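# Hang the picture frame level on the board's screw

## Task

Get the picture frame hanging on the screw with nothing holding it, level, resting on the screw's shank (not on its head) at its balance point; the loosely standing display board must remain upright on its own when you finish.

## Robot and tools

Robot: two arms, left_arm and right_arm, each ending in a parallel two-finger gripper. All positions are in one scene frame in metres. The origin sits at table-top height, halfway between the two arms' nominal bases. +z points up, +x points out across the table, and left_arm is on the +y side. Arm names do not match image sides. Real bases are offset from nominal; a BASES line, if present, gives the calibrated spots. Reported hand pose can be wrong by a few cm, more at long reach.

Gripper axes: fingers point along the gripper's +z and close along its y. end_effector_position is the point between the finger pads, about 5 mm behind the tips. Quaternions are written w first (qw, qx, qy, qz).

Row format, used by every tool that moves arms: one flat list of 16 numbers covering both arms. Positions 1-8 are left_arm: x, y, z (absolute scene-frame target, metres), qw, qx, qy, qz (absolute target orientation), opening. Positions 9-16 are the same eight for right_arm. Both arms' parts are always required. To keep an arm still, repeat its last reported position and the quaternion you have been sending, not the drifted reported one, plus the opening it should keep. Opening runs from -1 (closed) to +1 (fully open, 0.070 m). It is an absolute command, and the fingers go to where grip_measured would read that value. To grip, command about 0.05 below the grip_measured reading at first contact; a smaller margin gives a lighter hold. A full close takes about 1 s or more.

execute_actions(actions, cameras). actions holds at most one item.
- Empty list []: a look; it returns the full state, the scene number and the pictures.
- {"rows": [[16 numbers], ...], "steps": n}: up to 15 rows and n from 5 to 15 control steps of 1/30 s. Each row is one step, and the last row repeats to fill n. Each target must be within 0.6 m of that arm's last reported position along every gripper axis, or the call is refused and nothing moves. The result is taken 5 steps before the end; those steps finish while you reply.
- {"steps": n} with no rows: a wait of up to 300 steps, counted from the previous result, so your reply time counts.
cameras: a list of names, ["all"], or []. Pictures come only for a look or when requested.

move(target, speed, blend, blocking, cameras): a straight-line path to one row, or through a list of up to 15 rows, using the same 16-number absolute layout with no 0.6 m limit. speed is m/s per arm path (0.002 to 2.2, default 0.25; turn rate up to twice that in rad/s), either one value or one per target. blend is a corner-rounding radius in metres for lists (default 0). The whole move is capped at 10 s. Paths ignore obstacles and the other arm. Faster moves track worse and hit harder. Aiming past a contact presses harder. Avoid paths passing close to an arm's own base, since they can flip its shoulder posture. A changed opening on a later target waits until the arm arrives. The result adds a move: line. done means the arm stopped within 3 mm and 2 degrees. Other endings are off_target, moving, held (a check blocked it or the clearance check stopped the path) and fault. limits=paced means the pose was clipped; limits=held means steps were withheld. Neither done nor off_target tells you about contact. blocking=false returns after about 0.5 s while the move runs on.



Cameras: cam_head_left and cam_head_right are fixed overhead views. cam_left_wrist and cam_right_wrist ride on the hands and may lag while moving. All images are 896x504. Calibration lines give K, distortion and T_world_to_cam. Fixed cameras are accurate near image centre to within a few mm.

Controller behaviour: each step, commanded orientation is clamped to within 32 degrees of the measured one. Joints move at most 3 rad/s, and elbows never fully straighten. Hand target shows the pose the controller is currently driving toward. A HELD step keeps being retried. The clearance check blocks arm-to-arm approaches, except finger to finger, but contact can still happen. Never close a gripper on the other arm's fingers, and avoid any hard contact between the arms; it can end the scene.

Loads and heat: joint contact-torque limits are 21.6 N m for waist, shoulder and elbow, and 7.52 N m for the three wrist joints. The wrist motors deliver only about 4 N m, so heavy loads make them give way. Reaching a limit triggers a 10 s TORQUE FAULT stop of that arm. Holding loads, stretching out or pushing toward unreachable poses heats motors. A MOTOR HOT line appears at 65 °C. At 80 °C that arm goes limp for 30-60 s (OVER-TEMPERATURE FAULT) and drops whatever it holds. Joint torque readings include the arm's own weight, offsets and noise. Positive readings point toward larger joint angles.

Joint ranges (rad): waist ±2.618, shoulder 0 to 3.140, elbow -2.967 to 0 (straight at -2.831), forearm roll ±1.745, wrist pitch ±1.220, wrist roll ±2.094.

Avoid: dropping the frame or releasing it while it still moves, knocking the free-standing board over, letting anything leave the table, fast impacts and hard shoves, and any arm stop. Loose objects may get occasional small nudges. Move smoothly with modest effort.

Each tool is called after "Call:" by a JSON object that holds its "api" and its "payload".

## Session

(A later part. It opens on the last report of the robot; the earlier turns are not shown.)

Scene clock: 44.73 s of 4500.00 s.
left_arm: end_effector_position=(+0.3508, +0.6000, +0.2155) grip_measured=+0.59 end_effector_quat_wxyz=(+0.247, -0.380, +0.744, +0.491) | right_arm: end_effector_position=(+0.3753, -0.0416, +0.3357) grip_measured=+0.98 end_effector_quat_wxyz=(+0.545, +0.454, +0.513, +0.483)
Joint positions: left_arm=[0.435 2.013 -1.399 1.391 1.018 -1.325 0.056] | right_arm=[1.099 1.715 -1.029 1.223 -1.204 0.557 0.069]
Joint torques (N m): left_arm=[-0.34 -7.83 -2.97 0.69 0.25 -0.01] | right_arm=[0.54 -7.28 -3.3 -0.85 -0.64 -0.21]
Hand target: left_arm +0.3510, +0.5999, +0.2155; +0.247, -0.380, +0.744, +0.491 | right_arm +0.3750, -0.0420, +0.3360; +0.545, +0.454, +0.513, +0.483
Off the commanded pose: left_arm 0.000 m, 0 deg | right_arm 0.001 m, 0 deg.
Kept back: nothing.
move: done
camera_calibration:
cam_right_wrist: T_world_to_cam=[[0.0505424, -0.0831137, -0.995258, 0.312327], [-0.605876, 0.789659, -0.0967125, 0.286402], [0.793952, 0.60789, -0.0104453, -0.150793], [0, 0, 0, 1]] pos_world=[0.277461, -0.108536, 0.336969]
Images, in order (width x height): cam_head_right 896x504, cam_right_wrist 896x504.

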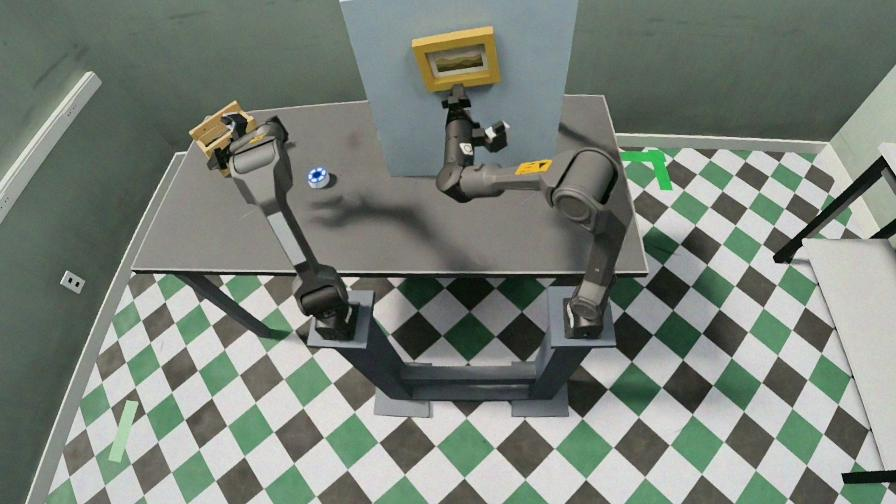

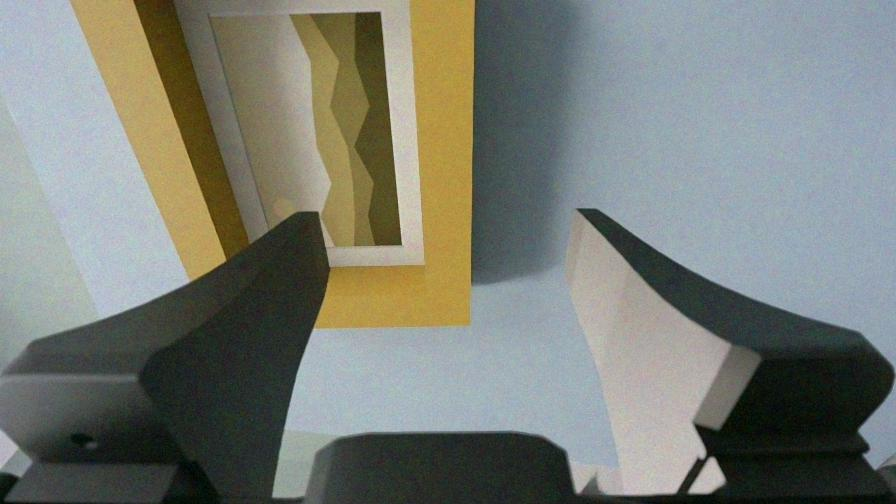

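Call:
{"api": "move", "payload": {"target": [0.3510,0.5999,0.2155,0.247,-0.380,0.744,0.491,0.59,0.405,-0.052,0.338,0.5455,0.4541,0.5132,0.4827,0.98], "speed": 0.06, "cameras": ["cam_head_right","cam_right_wrist"]}}

Scene clock: 45.97 s of 4500.00 s.
left_arm: end_effector_position=(+0.3508, +0.6000, +0.2155) grip_measured=+0.59 end_effector_quat_wxyz=(+0.247, -0.380, +0.744, +0.491) | right_arm: end_effector_position=(+0.4054, -0.0523, +0.3382) grip_measured=+0.98 end_effector_quat_wxyz=(+0.546, +0.454, +0.513, +0.483)
Joint positions: left_arm=[0.435 2.013 -1.399 1.391 1.018 -1.325 0.056] | right_arm=[0.995 1.732 -1.063 1.159 -1.119 0.575 0.069]
Joint torques (N m): left_arm=[-0.42 -8.05 -3.12 0.7 0.26 -0.02] | right_arm=[0.76 -5.87 -3.9 -0.79 -0.66 0.09]
Hand target: left_arm +0.3510, +0.5999, +0.2155; +0.247, -0.380, +0.744, +0.491 | right_arm +0.4050, -0.0520, +0.3380; +0.545, +0.454, +0.513, +0.483
Off the commanded pose: left_arm 0.000 m, 0 deg | right_arm 0.001 m, 0 deg.
Kept back: nothing.
move: done
camera_calibration:
cam_right_wrist: T_world_to_cam=[[0.0511899, -0.0831419, -0.995222, 0.312205], [-0.605131, 0.790177, -0.0971376, 0.313171], [0.794478, 0.607213, -0.00986268, -0.168583], [0, 0, 0, 1]] pos_world=[0.307463, -0.119138, 0.339471]
Images, in order (width x height): cam_head_right 896x504, cam_right_wrist 896x504.

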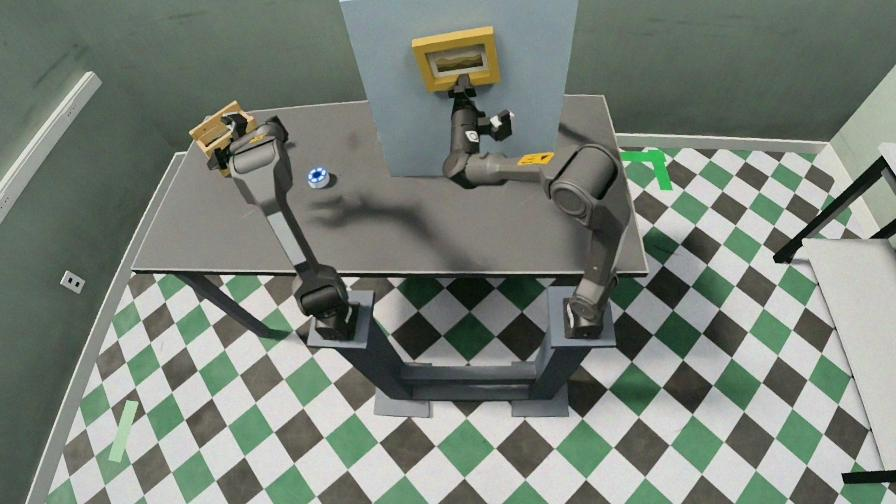

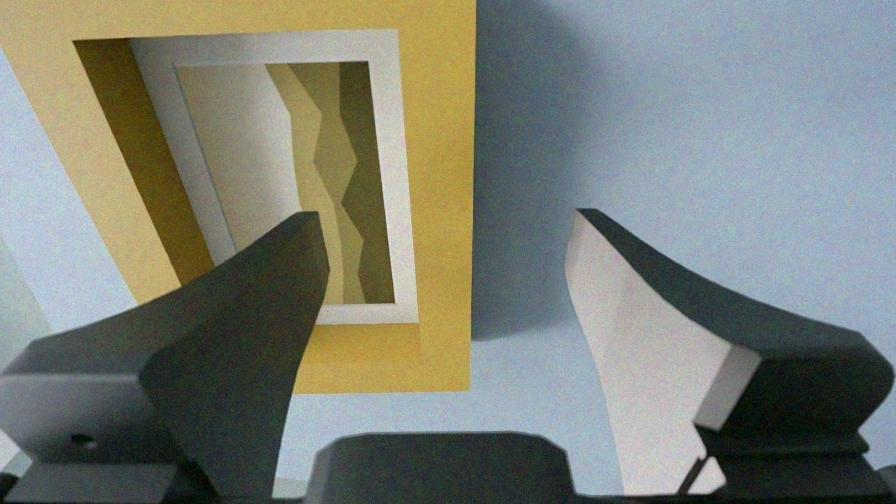

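Call:
{"api": "move", "payload": {"target": [0.3510,0.5999,0.2155,0.247,-0.380,0.744,0.491,0.59,0.425,-0.055,0.339,0.5455,0.4541,0.5132,0.4827,0.98], "speed": 0.05, "cameras": ["cam_head_right","cam_right_wrist"]}}

Call:
{"api": "zoom_image", "payload": {"camera": "cam_head_right", "region": [400, 10, 520, 130]}}

Scene clock: 47.07 s of 4500.00 s.
left_arm: end_effector_position=(+0.3508, +0.6000, +0.2155) grip_measured=+0.59 end_effector_quat_wxyz=(+0.247, -0.380, +0.744, +0.491) | right_arm: end_effector_position=(+0.4253, -0.0551, +0.3390) grip_measured=+0.98 end_effector_quat_wxyz=(+0.546, +0.454, +0.513, +0.483)
Joint positions: left_arm=[0.435 2.013 -1.399 1.391 1.018 -1.325 0.056] | right_arm=[0.938 1.76 -1.106 1.124 -1.069 0.582 0.069]
Joint torques (N m): left_arm=[-0.36 -7.98 -2.88 0.69 0.25 -0.02] | right_arm=[0.74 -6.5 -3.81 -0.8 -0.63 0.15]
Hand target: left_arm +0.3510, +0.5999, +0.2155; +0.247, -0.380, +0.744, +0.491 | right_arm +0.4250, -0.0550, +0.3390; +0.545, +0.454, +0.513, +0.483
Off the commanded pose: left_arm 0.000 m, 0 deg | right_arm 0.000 m, 0 deg.
Kept back: nothing.
move: done
camera_calibration:
cam_right_wrist: T_world_to_cam=[[0.0508983, -0.0832232, -0.99523, 0.311832], [-0.60527, 0.790086, -0.0970234, 0.327558], [0.794392, 0.607321, -0.0101585, -0.182622], [0, 0, 0, 1]] pos_world=[0.327463, -0.121937, 0.34027]
Images, in order (width x height): cam_head_right 896x504, cam_right_wrist 896x504.

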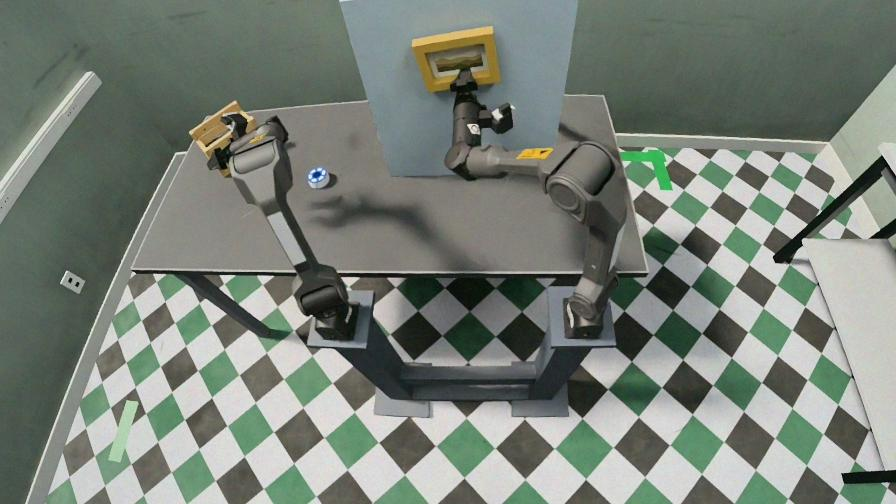

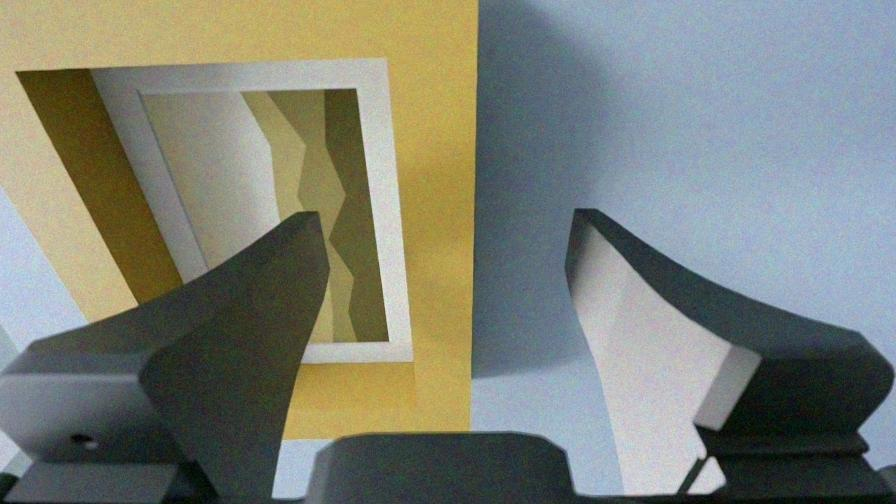

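Scaled by 4.200 from the camera's 896x504 image, which has a finer 1280x720 frame.

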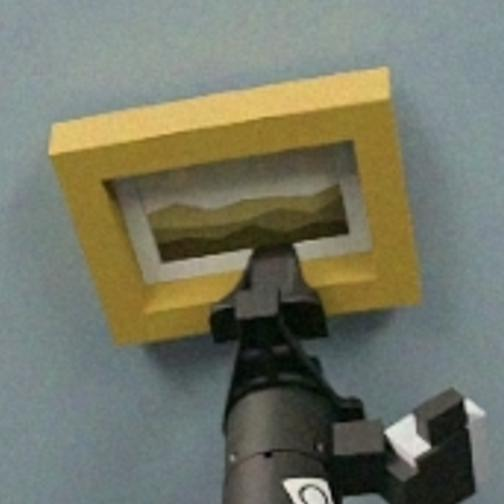

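Call:
{"api": "move", "payload": {"target": [0.3510,0.5999,0.2155,0.247,-0.380,0.744,0.491,0.59,0.433,-0.055,0.339,0.5455,0.4541,0.5132,0.4827,0.98], "speed": 0.04, "cameras": ["cam_head_right","cam_right_wrist"]}}

Scene clock: 48.30 s of 4500.00 s.
left_arm: end_effector_position=(+0.3508, +0.6000, +0.2155) grip_measured=+0.59 end_effector_quat_wxyz=(+0.247, -0.380, +0.744, +0.491) | right_arm: end_effector_position=(+0.4330, -0.0552, +0.3391) grip_measured=+0.98 end_effector_quat_wxyz=(+0.546, +0.454, +0.513, +0.482)
Joint positions: left_arm=[0.435 2.013 -1.399 1.391 1.018 -1.325 0.056] | right_arm=[0.919 1.775 -1.127 1.113 -1.052 0.583 0.069]
Joint torques (N m): left_arm=[-0.22 -7.85 -2.96 0.73 0.23 0] | right_arm=[0.06 -6.28 -4.17 -0.91 -0.5 0.17]
Hand target: left_arm +0.3510, +0.5999, +0.2155; +0.247, -0.380, +0.744, +0.491 | right_arm +0.4330, -0.0550, +0.3390; +0.545, +0.454, +0.513, +0.483
Off the commanded pose: left_arm 0.000 m, 0 deg | right_arm 0.000 m, 0 deg.
Kept back: nothing.
move: done
camera_calibration:
cam_right_wrist: T_world_to_cam=[[0.0510944, -0.0840604, -0.99515, 0.311334], [-0.605084, 0.79013, -0.0978094, 0.332519], [0.79452, 0.607147, -0.0104924, -0.188628], [0, 0, 0, 1]] pos_world=[0.335163, -0.122038, 0.340368]
Images, in order (width x height): cam_head_right 896x504, cam_right_wrist 896x504.

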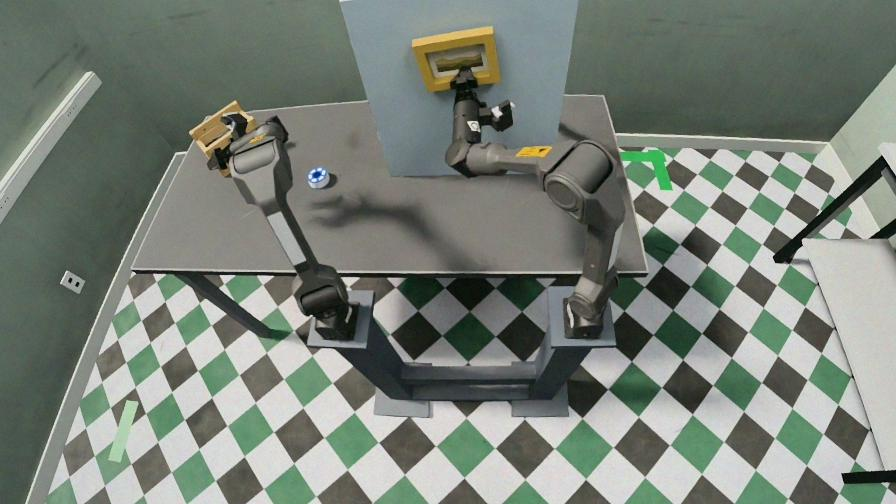

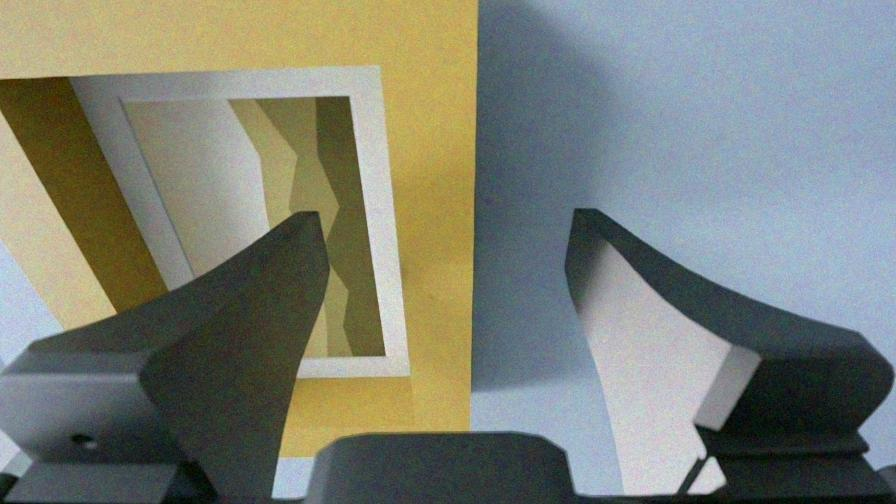

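Call:
{"api": "move", "payload": {"target": [[0.3510,0.5999,0.2155,0.247,-0.380,0.744,0.491,0.59,0.433,-0.055,0.342,0.5455,0.4541,0.5132,0.4827,0.98],[0.3510,0.5999,0.2155,0.247,-0.380,0.744,0.491,0.59,0.433,-0.055,0.342,0.5455,0.4541,0.5132,0.4827,-0.3]], "speed": 0.04, "cameras": ["cam_right_wrist"]}}

Scene clock: 50.17 s of 4500.00 s.
left_arm: end_effector_position=(+0.3508, +0.6000, +0.2155) grip_measured=+0.59 end_effector_quat_wxyz=(+0.247, -0.380, +0.744, +0.491) | right_arm: end_effector_position=(+0.4331, -0.0550, +0.3418) grip_measured=-0.30 end_effector_quat_wxyz=(+0.546, +0.454, +0.513, +0.482)
Joint positions: left_arm=[0.435 2.013 -1.399 1.391 1.018 -1.325 0.056] | right_arm=[0.919 1.771 -1.134 1.118 -1.047 0.572 0.025]
Joint torques (N m): left_arm=[-0.34 -8.01 -3.04 0.69 0.22 -0.01] | right_arm=[0.7 -7.87 -4.17 -0.79 -0.42 -0.15]
Hand target: left_arm +0.3510, +0.5999, +0.2155; +0.247, -0.380, +0.744, +0.491 | right_arm +0.4330, -0.0550, +0.3420; +0.545, +0.454, +0.513, +0.483
Off the commanded pose: left_arm 0.000 m, 0 deg | right_arm 0.000 m, 0 deg.
Kept back: nothing.
move: done
camera_calibration:
cam_right_wrist: T_world_to_cam=[[0.0510094, -0.0843738, -0.995128, 0.314014], [-0.605495, 0.789792, -0.0980012, 0.332846], [0.794213, 0.607543, -0.010801, -0.188543], [0, 0, 0, 1]] pos_world=[0.335262, -0.121837, 0.343067]
Images, in order (width x height): cam_right_wrist 896x504.

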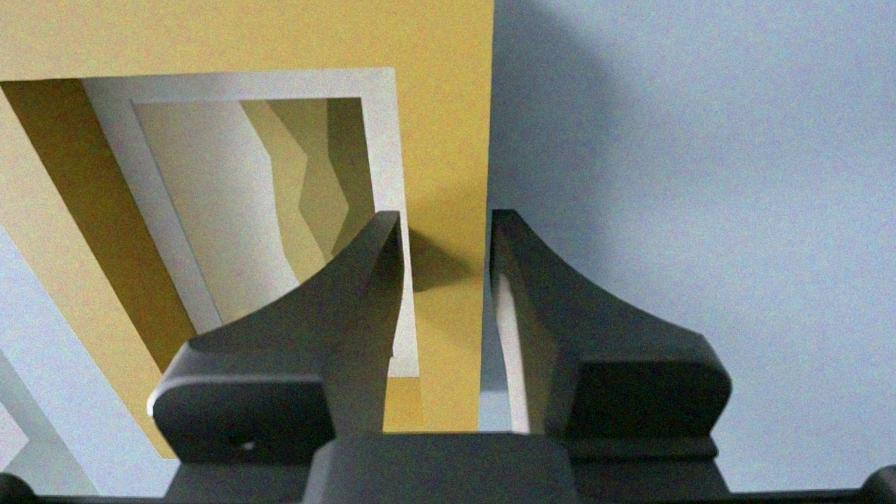

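Call:
{"api": "move", "payload": {"target": [0.3510,0.5999,0.2155,0.247,-0.380,0.744,0.491,0.59,0.433,-0.055,0.342,0.5455,0.4541,0.5132,0.4827,-0.45], "speed": 0.04, "cameras": ["cam_right_wrist","cam_head_left","cam_head_right"]}}

Scene clock: 50.93 s of 4500.00 s.
left_arm: end_effector_position=(+0.3508, +0.6000, +0.2155) grip_measured=+0.59 end_effector_quat_wxyz=(+0.247, -0.380, +0.744, +0.491) | right_arm: end_effector_position=(+0.4331, -0.0551, +0.3417) grip_measured=-0.44 end_effector_quat_wxyz=(+0.546, +0.454, +0.513, +0.482)
Joint positions: left_arm=[0.435 2.013 -1.399 1.391 1.018 -1.325 0.056] | right_arm=[0.919 1.771 -1.134 1.119 -1.047 0.572 0.019]
Joint torques (N m): left_arm=[-0.25 -8.04 -2.98 0.68 0.19 0] | right_arm=[0.33 -7.88 -4.07 -0.85 -0.63 -0.12]
Hand target: left_arm +0.3510, +0.5999, +0.2155; +0.247, -0.380, +0.744, +0.491 | right_arm +0.4330, -0.0550, +0.3420; +0.545, +0.454, +0.513, +0.483
Off the commanded pose: left_arm 0.000 m, 0 deg | right_arm 0.000 m, 0 deg.
Kept back: nothing.
move: done
camera_calibration:
cam_right_wrist: T_world_to_cam=[[0.050343, -0.0838561, -0.995205, 0.314225], [-0.60515, 0.790157, -0.0971905, 0.332507], [0.794518, 0.607141, -0.0109667, -0.188498], [0, 0, 0, 1]] pos_world=[0.335163, -0.121938, 0.342967]
Images, in order (width x height): cam_head_left 896x504, cam_head_right 896x504, cam_right_wrist 896x504.

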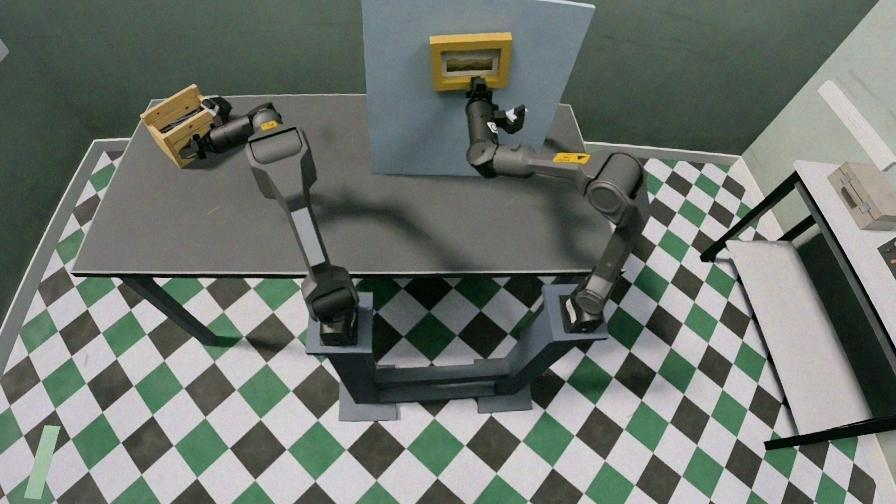

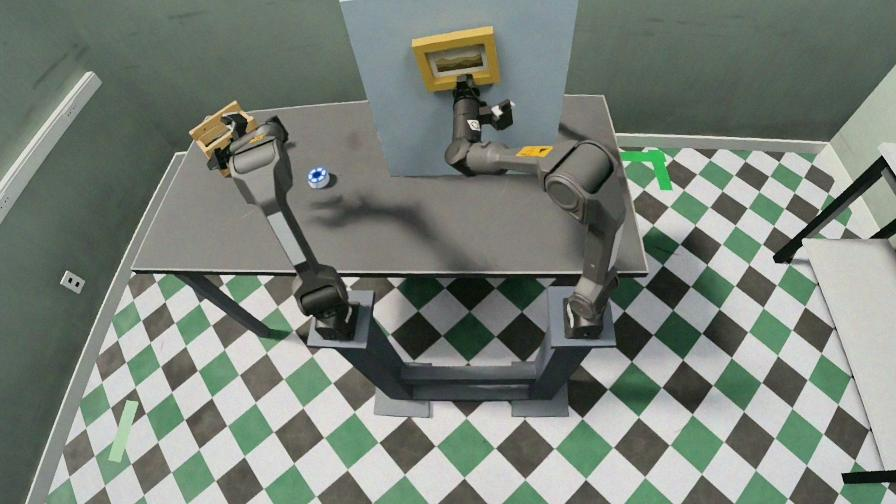

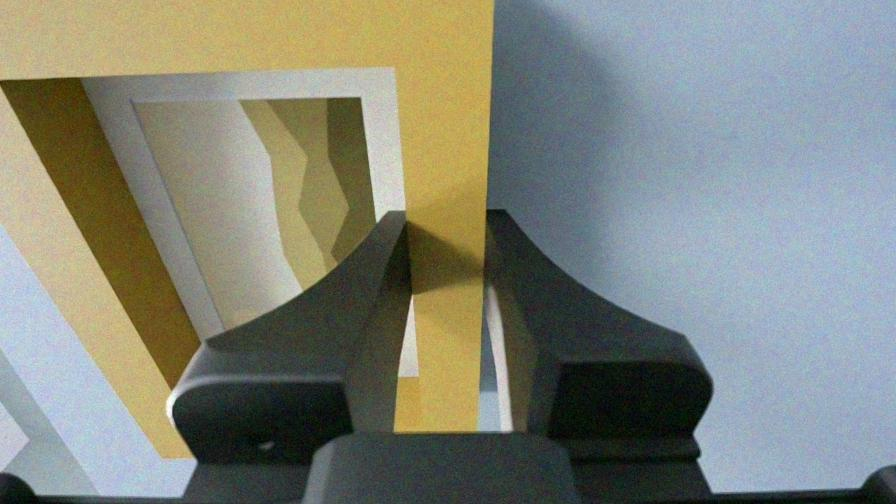

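Call:
{"api": "move", "payload": {"target": [0.3510,0.5999,0.2155,0.247,-0.380,0.744,0.491,0.59,0.433,-0.055,0.342,0.5455,0.4541,0.5132,0.4827,-0.52], "speed": 0.04, "cameras": ["cam_right_wrist","cam_head_right"]}}

Call:
{"api": "zoom_image", "payload": {"camera": "cam_head_right", "region": [400, 10, 520, 130]}}

Scene clock: 51.77 s of 4500.00 s.
left_arm: end_effector_position=(+0.3508, +0.6000, +0.2155) grip_measured=+0.59 end_effector_quat_wxyz=(+0.247, -0.380, +0.744, +0.491) | right_arm: end_effector_position=(+0.4331, -0.0551, +0.3417) grip_measured=-0.45 end_effector_quat_wxyz=(+0.546, +0.454, +0.513, +0.482)
Joint positions: left_arm=[0.435 2.013 -1.399 1.391 1.018 -1.325 0.056] | right_arm=[0.919 1.771 -1.134 1.119 -1.047 0.572 0.019]
Joint torques (N m): left_arm=[-0.26 -7.98 -2.9 0.67 0.2 -0.02] | right_arm=[-0.19 -7.85 -3.89 -0.91 -0.83 -0.06]
Hand target: left_arm +0.3510, +0.5999, +0.2155; +0.247, -0.380, +0.744, +0.491 | right_arm +0.4330, -0.0550, +0.3420; +0.545, +0.454, +0.513, +0.483
Off the commanded pose: left_arm 0.000 m, 0 deg | right_arm 0.000 m, 0 deg.
Kept back: nothing.
move: done
camera_calibration:
cam_right_wrist: T_world_to_cam=[[0.050343, -0.0838561, -0.995205, 0.314225], [-0.60515, 0.790157, -0.0971905, 0.332507], [0.794518, 0.607141, -0.0109667, -0.188498], [0, 0, 0, 1]] pos_world=[0.335163, -0.121938, 0.342967]
Images, in order (width x height): cam_head_right 896x504, cam_right_wrist 896x504.

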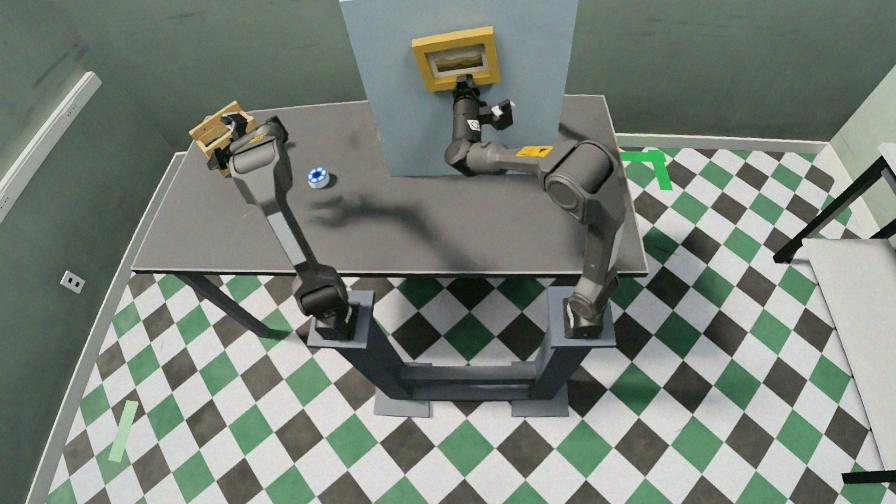

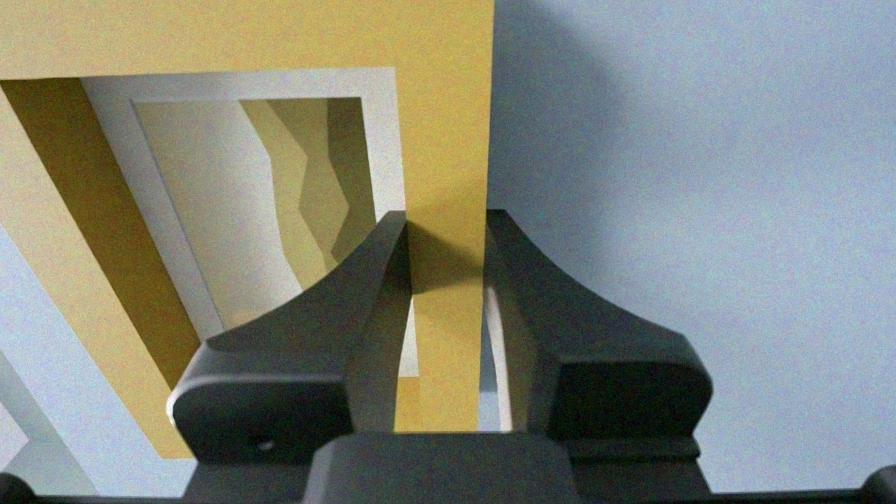

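Scaled by 4.200 from the camera's 896x504 image, which has a finer 1280x720 frame.

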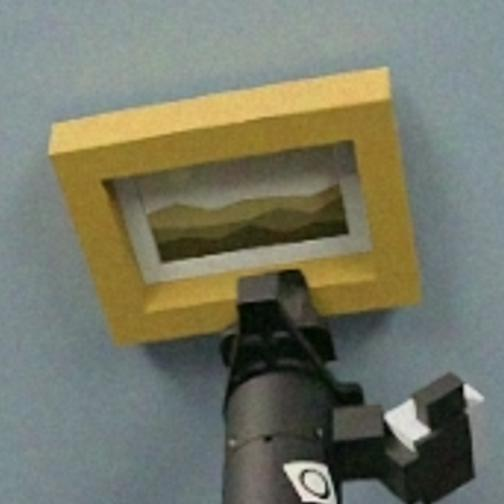

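Call:
{"api": "move", "payload": {"target": [0.3510,0.5999,0.2155,0.247,-0.380,0.744,0.491,0.59,0.433,-0.055,0.348,0.5455,0.4541,0.5132,0.4827,-0.52], "speed": 0.03, "cameras": ["cam_right_wrist","cam_head_right"]}}

Call:
{"api": "zoom_image", "payload": {"camera": "cam_head_right", "region": [400, 10, 520, 130]}}

Scene clock: 55.17 s of 4500.00 s.
left_arm: end_effector_position=(+0.3508, +0.6000, +0.2155) grip_measured=+0.59 end_effector_quat_wxyz=(+0.247, -0.380, +0.744, +0.491) | right_arm: end_effector_position=(+0.4331, -0.0550, +0.3477) grip_measured=-0.45 end_effector_quat_wxyz=(+0.546, +0.454, +0.513, +0.482)
Joint positions: left_arm=[0.435 2.013 -1.399 1.391 1.018 -1.325 0.056] | right_arm=[0.919 1.762 -1.148 1.131 -1.037 0.548 0.019]
Joint torques (N m): left_arm=[-0.09 -8.09 -3.03 0.67 0.2 -0.03] | right_arm=[-0.31 -8.77 -5.17 -1.34 -0.69 -0.02]
Hand target: left_arm +0.3510, +0.5999, +0.2155; +0.247, -0.380, +0.744, +0.491 | right_arm +0.4330, -0.0550, +0.3480; +0.545, +0.454, +0.513, +0.483
Off the commanded pose: left_arm 0.000 m, 0 deg | right_arm 0.000 m, 0 deg.
Kept back: nothing.
move: done
camera_calibration:
cam_right_wrist: T_world_to_cam=[[0.0504912, -0.0838785, -0.995196, 0.320243], [-0.605202, 0.790103, -0.0972975, 0.33313], [0.794469, 0.607208, -0.0108701, -0.188581], [0, 0, 0, 1]] pos_world=[0.335263, -0.121838, 0.349068]
Images, in order (width x height): cam_head_right 896x504, cam_right_wrist 896x504.

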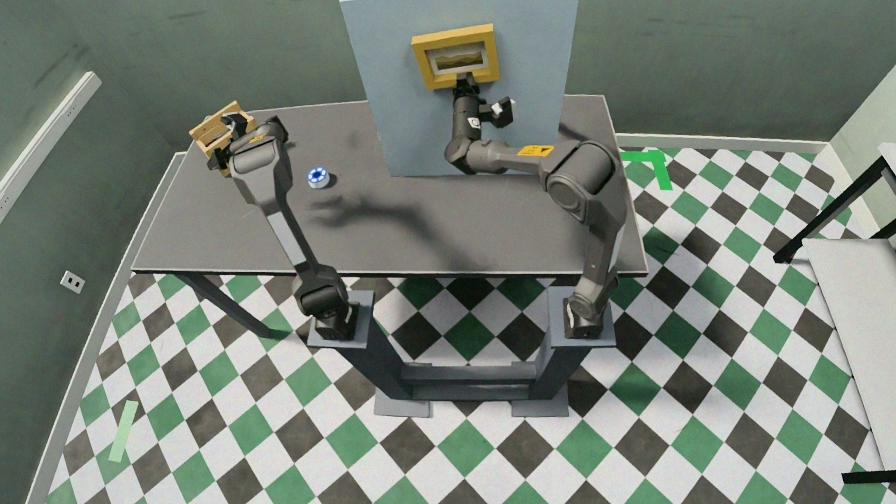

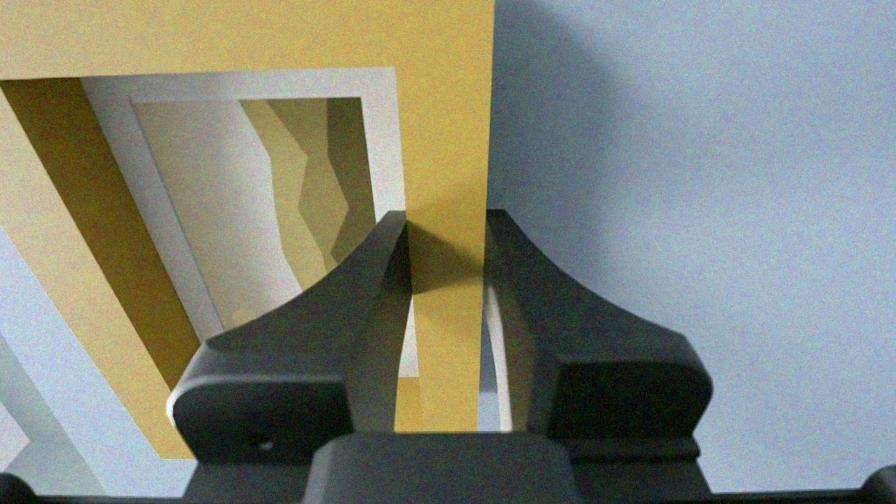

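Scaled by 4.200 from the camera's 896x504 image, which has a finer 1280x720 frame.

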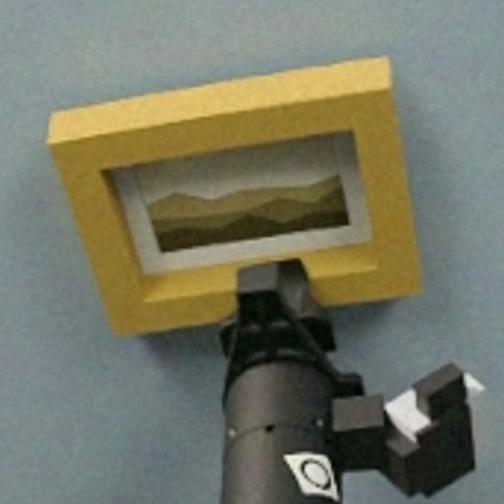

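Call:
{"api": "move", "payload": {"target": [[0.3510,0.5999,0.2155,0.247,-0.380,0.744,0.491,0.59,0.433,-0.055,0.358,0.5455,0.4541,0.5132,0.4827,-0.52],[0.3510,0.5999,0.2155,0.247,-0.380,0.744,0.491,0.59,0.413,-0.055,0.362,0.5455,0.4541,0.5132,0.4827,-0.52]], "speed": 0.04, "cameras": ["cam_right_wrist","cam_head_right"]}}

Call:
{"api": "zoom_image", "payload": {"camera": "cam_head_right", "region": [320, 0, 600, 190]}}

Scene clock: 56.40 s of 4500.00 s.
left_arm: end_effector_position=(+0.3508, +0.6000, +0.2155) grip_measured=+0.59 end_effector_quat_wxyz=(+0.247, -0.380, +0.744, +0.491) | right_arm: end_effector_position=(+0.4127, -0.0550, +0.3621) grip_measured=-0.45 end_effector_quat_wxyz=(+0.545, +0.454, +0.513, +0.483)
Joint positions: left_arm=[0.435 2.013 -1.399 1.391 1.018 -1.325 0.056] | right_arm=[0.97 1.702 -1.127 1.187 -1.062 0.486 0.019]
Joint torques (N m): left_arm=[-0.12 -7.92 -2.92 0.66 0.21 -0.03] | right_arm=[-0.51 -7.44 -4.3 -1.46 -0.63 -0.02]
Hand target: left_arm +0.3510, +0.5999, +0.2155; +0.247, -0.380, +0.744, +0.491 | right_arm +0.4130, -0.0550, +0.3620; +0.545, +0.454, +0.513, +0.483
Off the commanded pose: left_arm 0.000 m, 0 deg | right_arm 0.000 m, 0 deg.
Kept back: nothing.
move: done
camera_calibration:
cam_right_wrist: T_world_to_cam=[[0.0509825, -0.0828009, -0.995261, 0.335509], [-0.605369, 0.790045, -0.096738, 0.322016], [0.794311, 0.607432, -0.00984661, -0.172513], [0, 0, 0, 1]] pos_world=[0.314862, -0.121837, 0.363371]
Images, in order (width x height): cam_head_right 896x504, cam_right_wrist 896x504.

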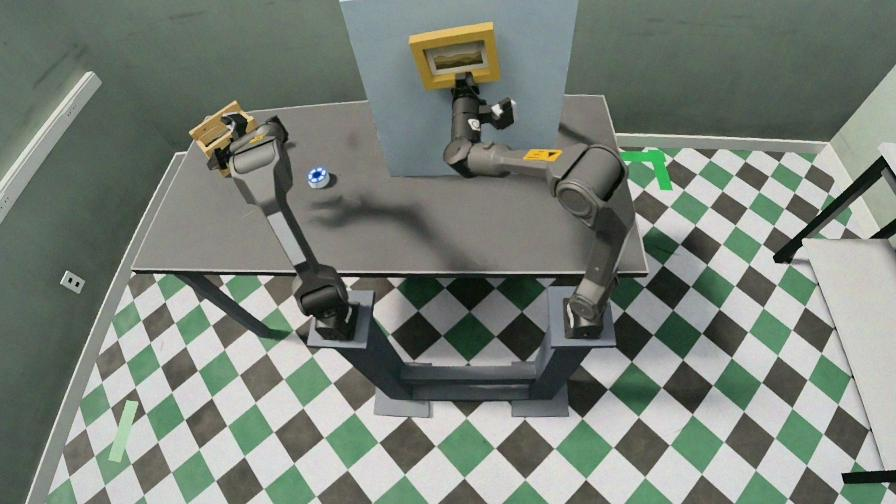

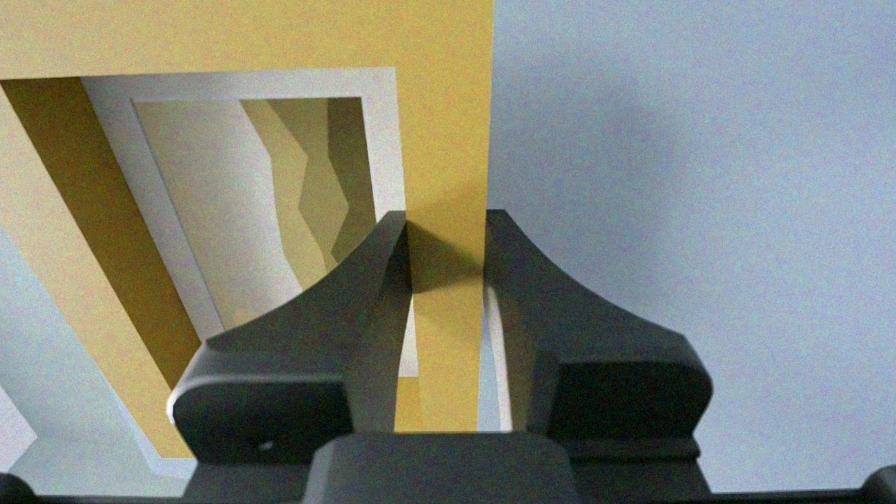

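Scaled by 1.800 from the camera's 896x504 image, which has a finer 1280x720 frame.

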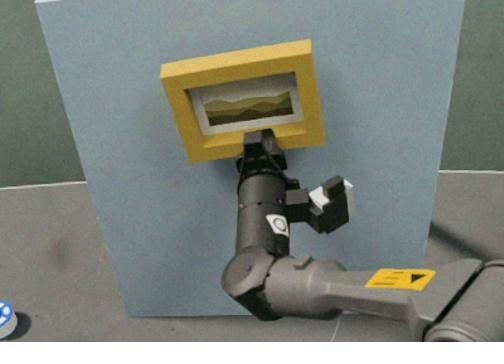

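Call:
{"api": "move", "payload": {"target": [[0.34,0.56,0.32,0.247,-0.380,0.744,0.491,0.59,0.37,-0.07,0.362,0.5455,0.4541,0.5132,0.4827,-0.52],[0.34,0.36,0.38,0.5,-0.3,0.65,-0.3,0.59,0.36,-0.10,0.36,0.2310,0.1367,0.6715,0.6908,-0.52]], "speed": 0.2}}

Scene clock: 62.87 s of 4500.00 s.
left_arm: end_effector_position=(+0.3397, +0.3594, +0.3807) grip_measured=+0.59 end_effector_quat_wxyz=(+0.542, -0.324, +0.704, -0.325) | right_arm: end_effector_position=(+0.3598, -0.0996, +0.3595) grip_measured=-0.45 end_effector_quat_wxyz=(+0.297, +0.122, +0.631, +0.706)
Joint positions: left_arm=[0.889 1.22 -0.946 -1.452 0.972 0.689 0.056] | right_arm=[0.125 1.488 -0.747 -0.971 -1.167 2.092 0.019]
Joint torques (N m): left_arm=[0.37 -2.84 -3.35 -0.61 -0.18 -0.19] | right_arm=[-0.02 -5.11 -4.73 1.03 -0.87 -0.08]
Hand target: left_arm +0.3400, +0.3600, +0.3800; +0.542, -0.325, +0.704, -0.325 | right_arm +0.3600, -0.0998, +0.3596; +0.298, +0.122, +0.631, +0.706
Off the commanded pose: left_arm 0.001 m, 0 deg | right_arm 0.001 m, 9 deg.
joint sent to its limit (right arm) — joint 6 (wrist roll), upper limit.
Kept back: nothing.
move: off_target (right_arm)
camera_calibration:
cam_left_wrist: T_world_to_cam=[[0.123787, -0.590212, 0.797701, -0.130036], [-0.712393, -0.612466, -0.34261, 0.593114], [0.690777, -0.525866, -0.496278, 0.265031], [0, 0, 0, 1]] pos_world=[0.25555, 0.425885, 0.438466]
cam_right_wrist: T_world_to_cam=[[0.228715, 0.0401941, -0.972663, 0.272007], [-0.971972, -0.0464057, -0.23047, 0.421667], [-0.0544006, 0.998114, 0.0284538, 0.227099], [0, 0, 0, 1]] pos_world=[0.359991, -0.218036, 0.355291]

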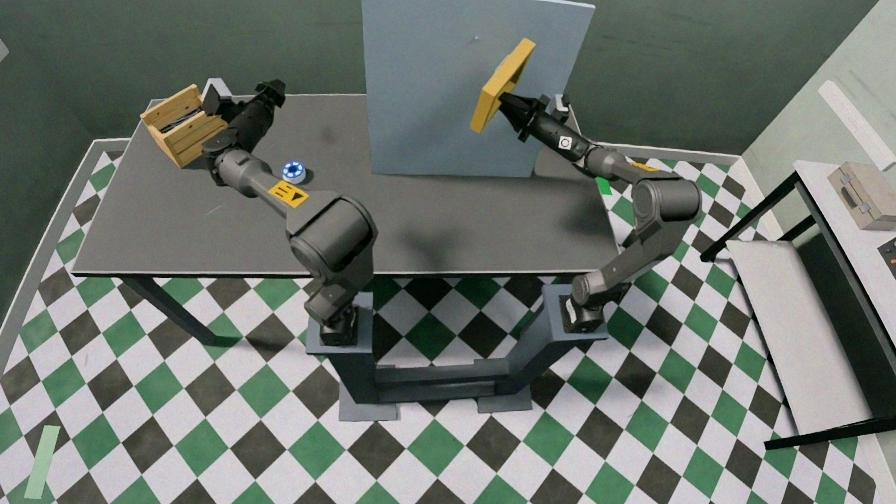

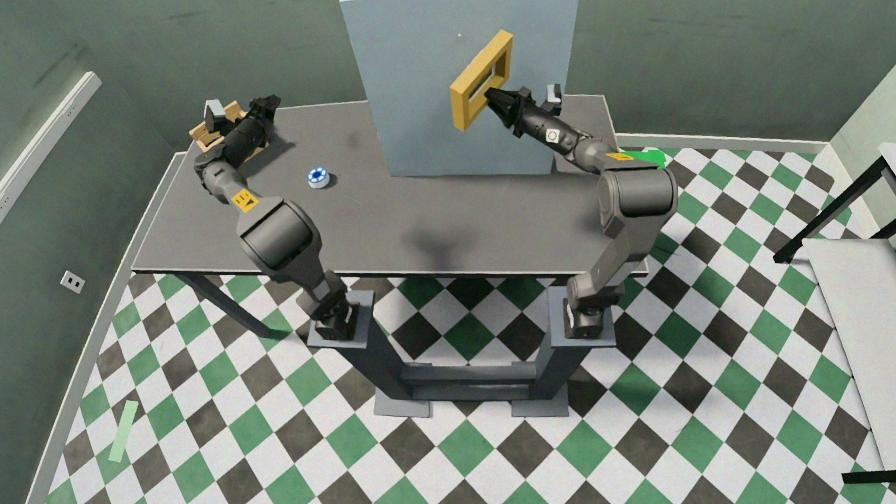

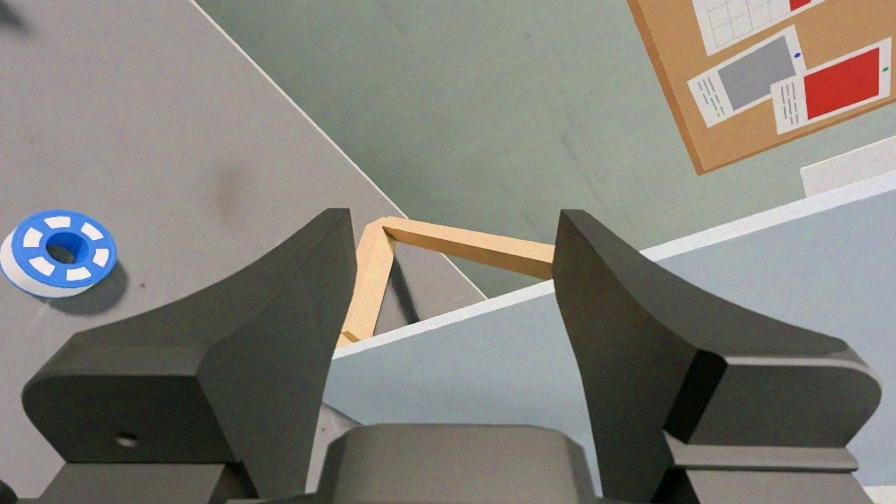

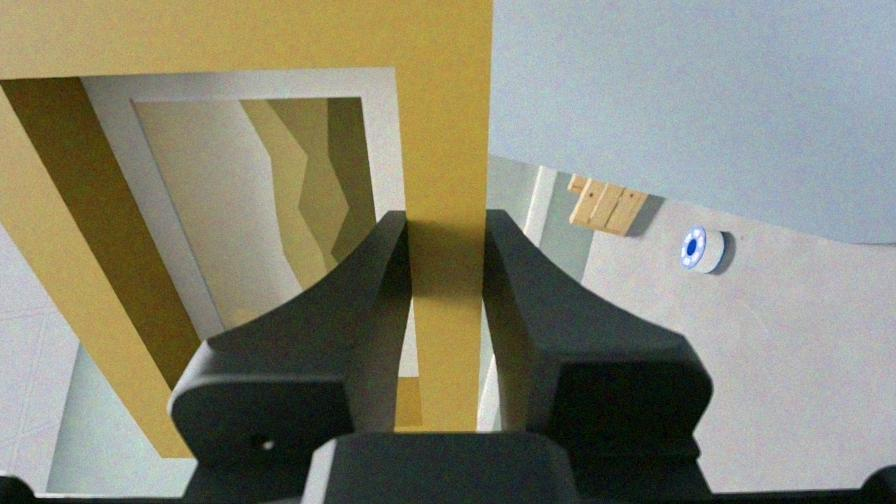

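Call:
{"api": "move", "payload": {"target": [0.43,0.11,0.44,0.1605,-0.1605,0.6885,-0.6885,0.59,0.3598,-0.0996,0.3595,0.297,0.122,0.631,0.706,-0.52], "speed": 0.25}}

Scene clock: 65.73 s of 4500.00 s.
left_arm: end_effector_position=(+0.4304, +0.1092, +0.4398) grip_measured=+0.59 end_effector_quat_wxyz=(+0.189, -0.192, +0.684, -0.677) | right_arm: end_effector_position=(+0.3597, -0.0996, +0.3596) grip_measured=-0.45 end_effector_quat_wxyz=(+0.297, +0.122, +0.631, +0.706)
Joint positions: left_arm=[0.203 1.67 -1.469 -1.601 1.223 0.116 0.056] | right_arm=[0.125 1.488 -0.747 -0.971 -1.167 2.092 0.019]
Joint torques (N m): left_arm=[0.41 -7.43 -2.53 -0.76 0.09 0.07] | right_arm=[0.72 -4.49 -3.76 1.07 -1.03 -0.16]
Hand target: left_arm +0.4301, +0.1096, +0.4400; +0.190, -0.192, +0.685, -0.677 | right_arm +0.3598, -0.0996, +0.3595; +0.297, +0.122, +0.631, +0.706
Off the commanded pose: left_arm 0.001 m, 5 deg | right_arm 0.000 m, 0 deg.
joint sent to its limit (left arm) — joint 5 (wrist pitch), upper limit.
Kept back: nothing.
move: off_target (left_arm)
camera_calibration:
cam_left_wrist: T_world_to_cam=[[0.00891031, -0.0339875, 0.999383, -0.436165], [-0.998792, 0.0479991, 0.0105374, 0.420624], [-0.0483276, -0.998269, -0.0335187, 0.266286], [0, 0, 0, 1]] pos_world=[0.436871, 0.230811, 0.440389]
cam_right_wrist: T_world_to_cam=[[0.229186, 0.0407973, -0.972527, 0.272042], [-0.971833, -0.0467611, -0.230984, 0.421647], [-0.0549, 0.998073, 0.0289312, 0.227092], [0, 0, 0, 1]] pos_world=[0.359889, -0.218037, 0.355392]

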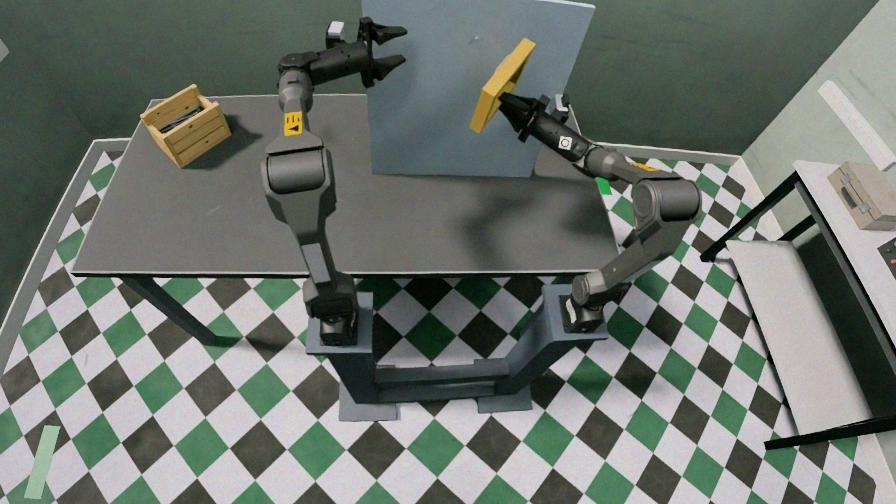

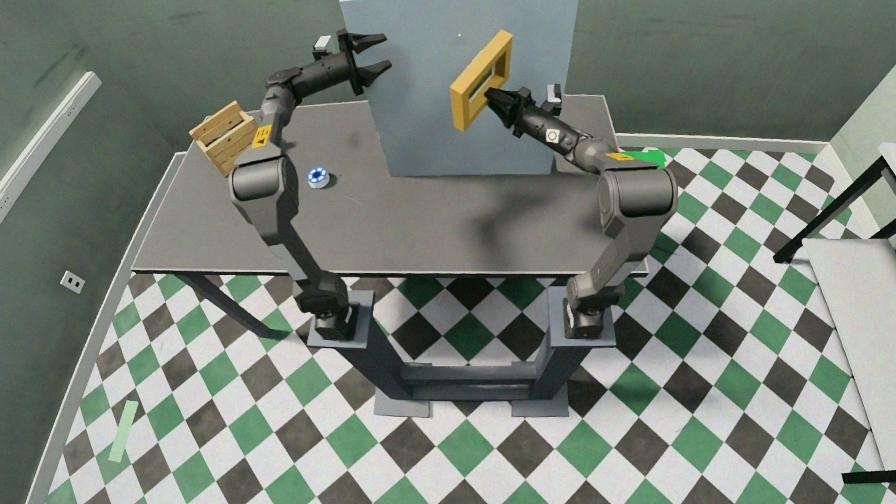

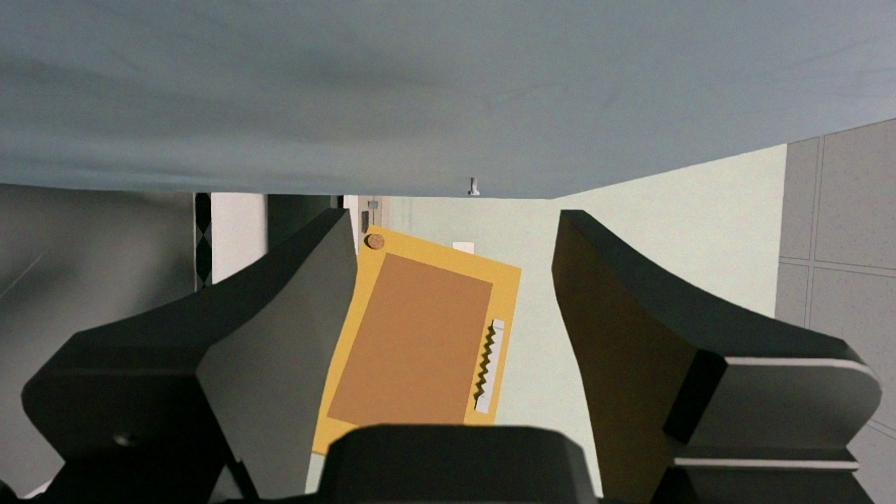

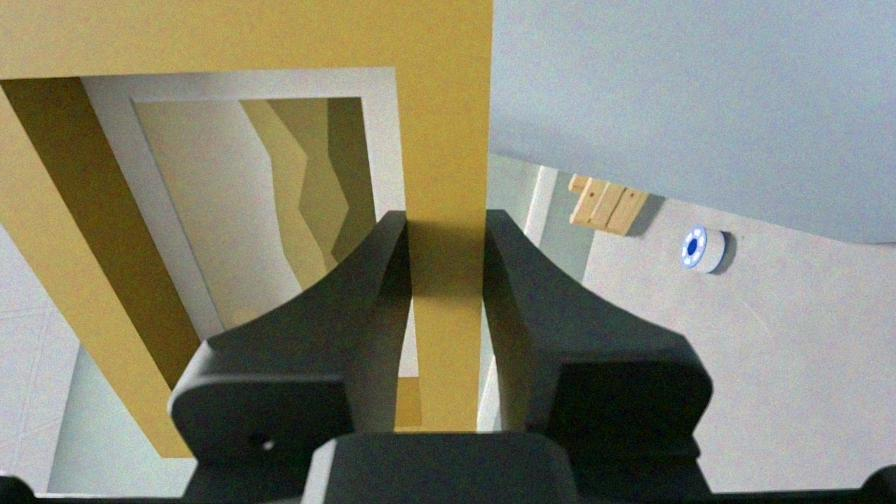

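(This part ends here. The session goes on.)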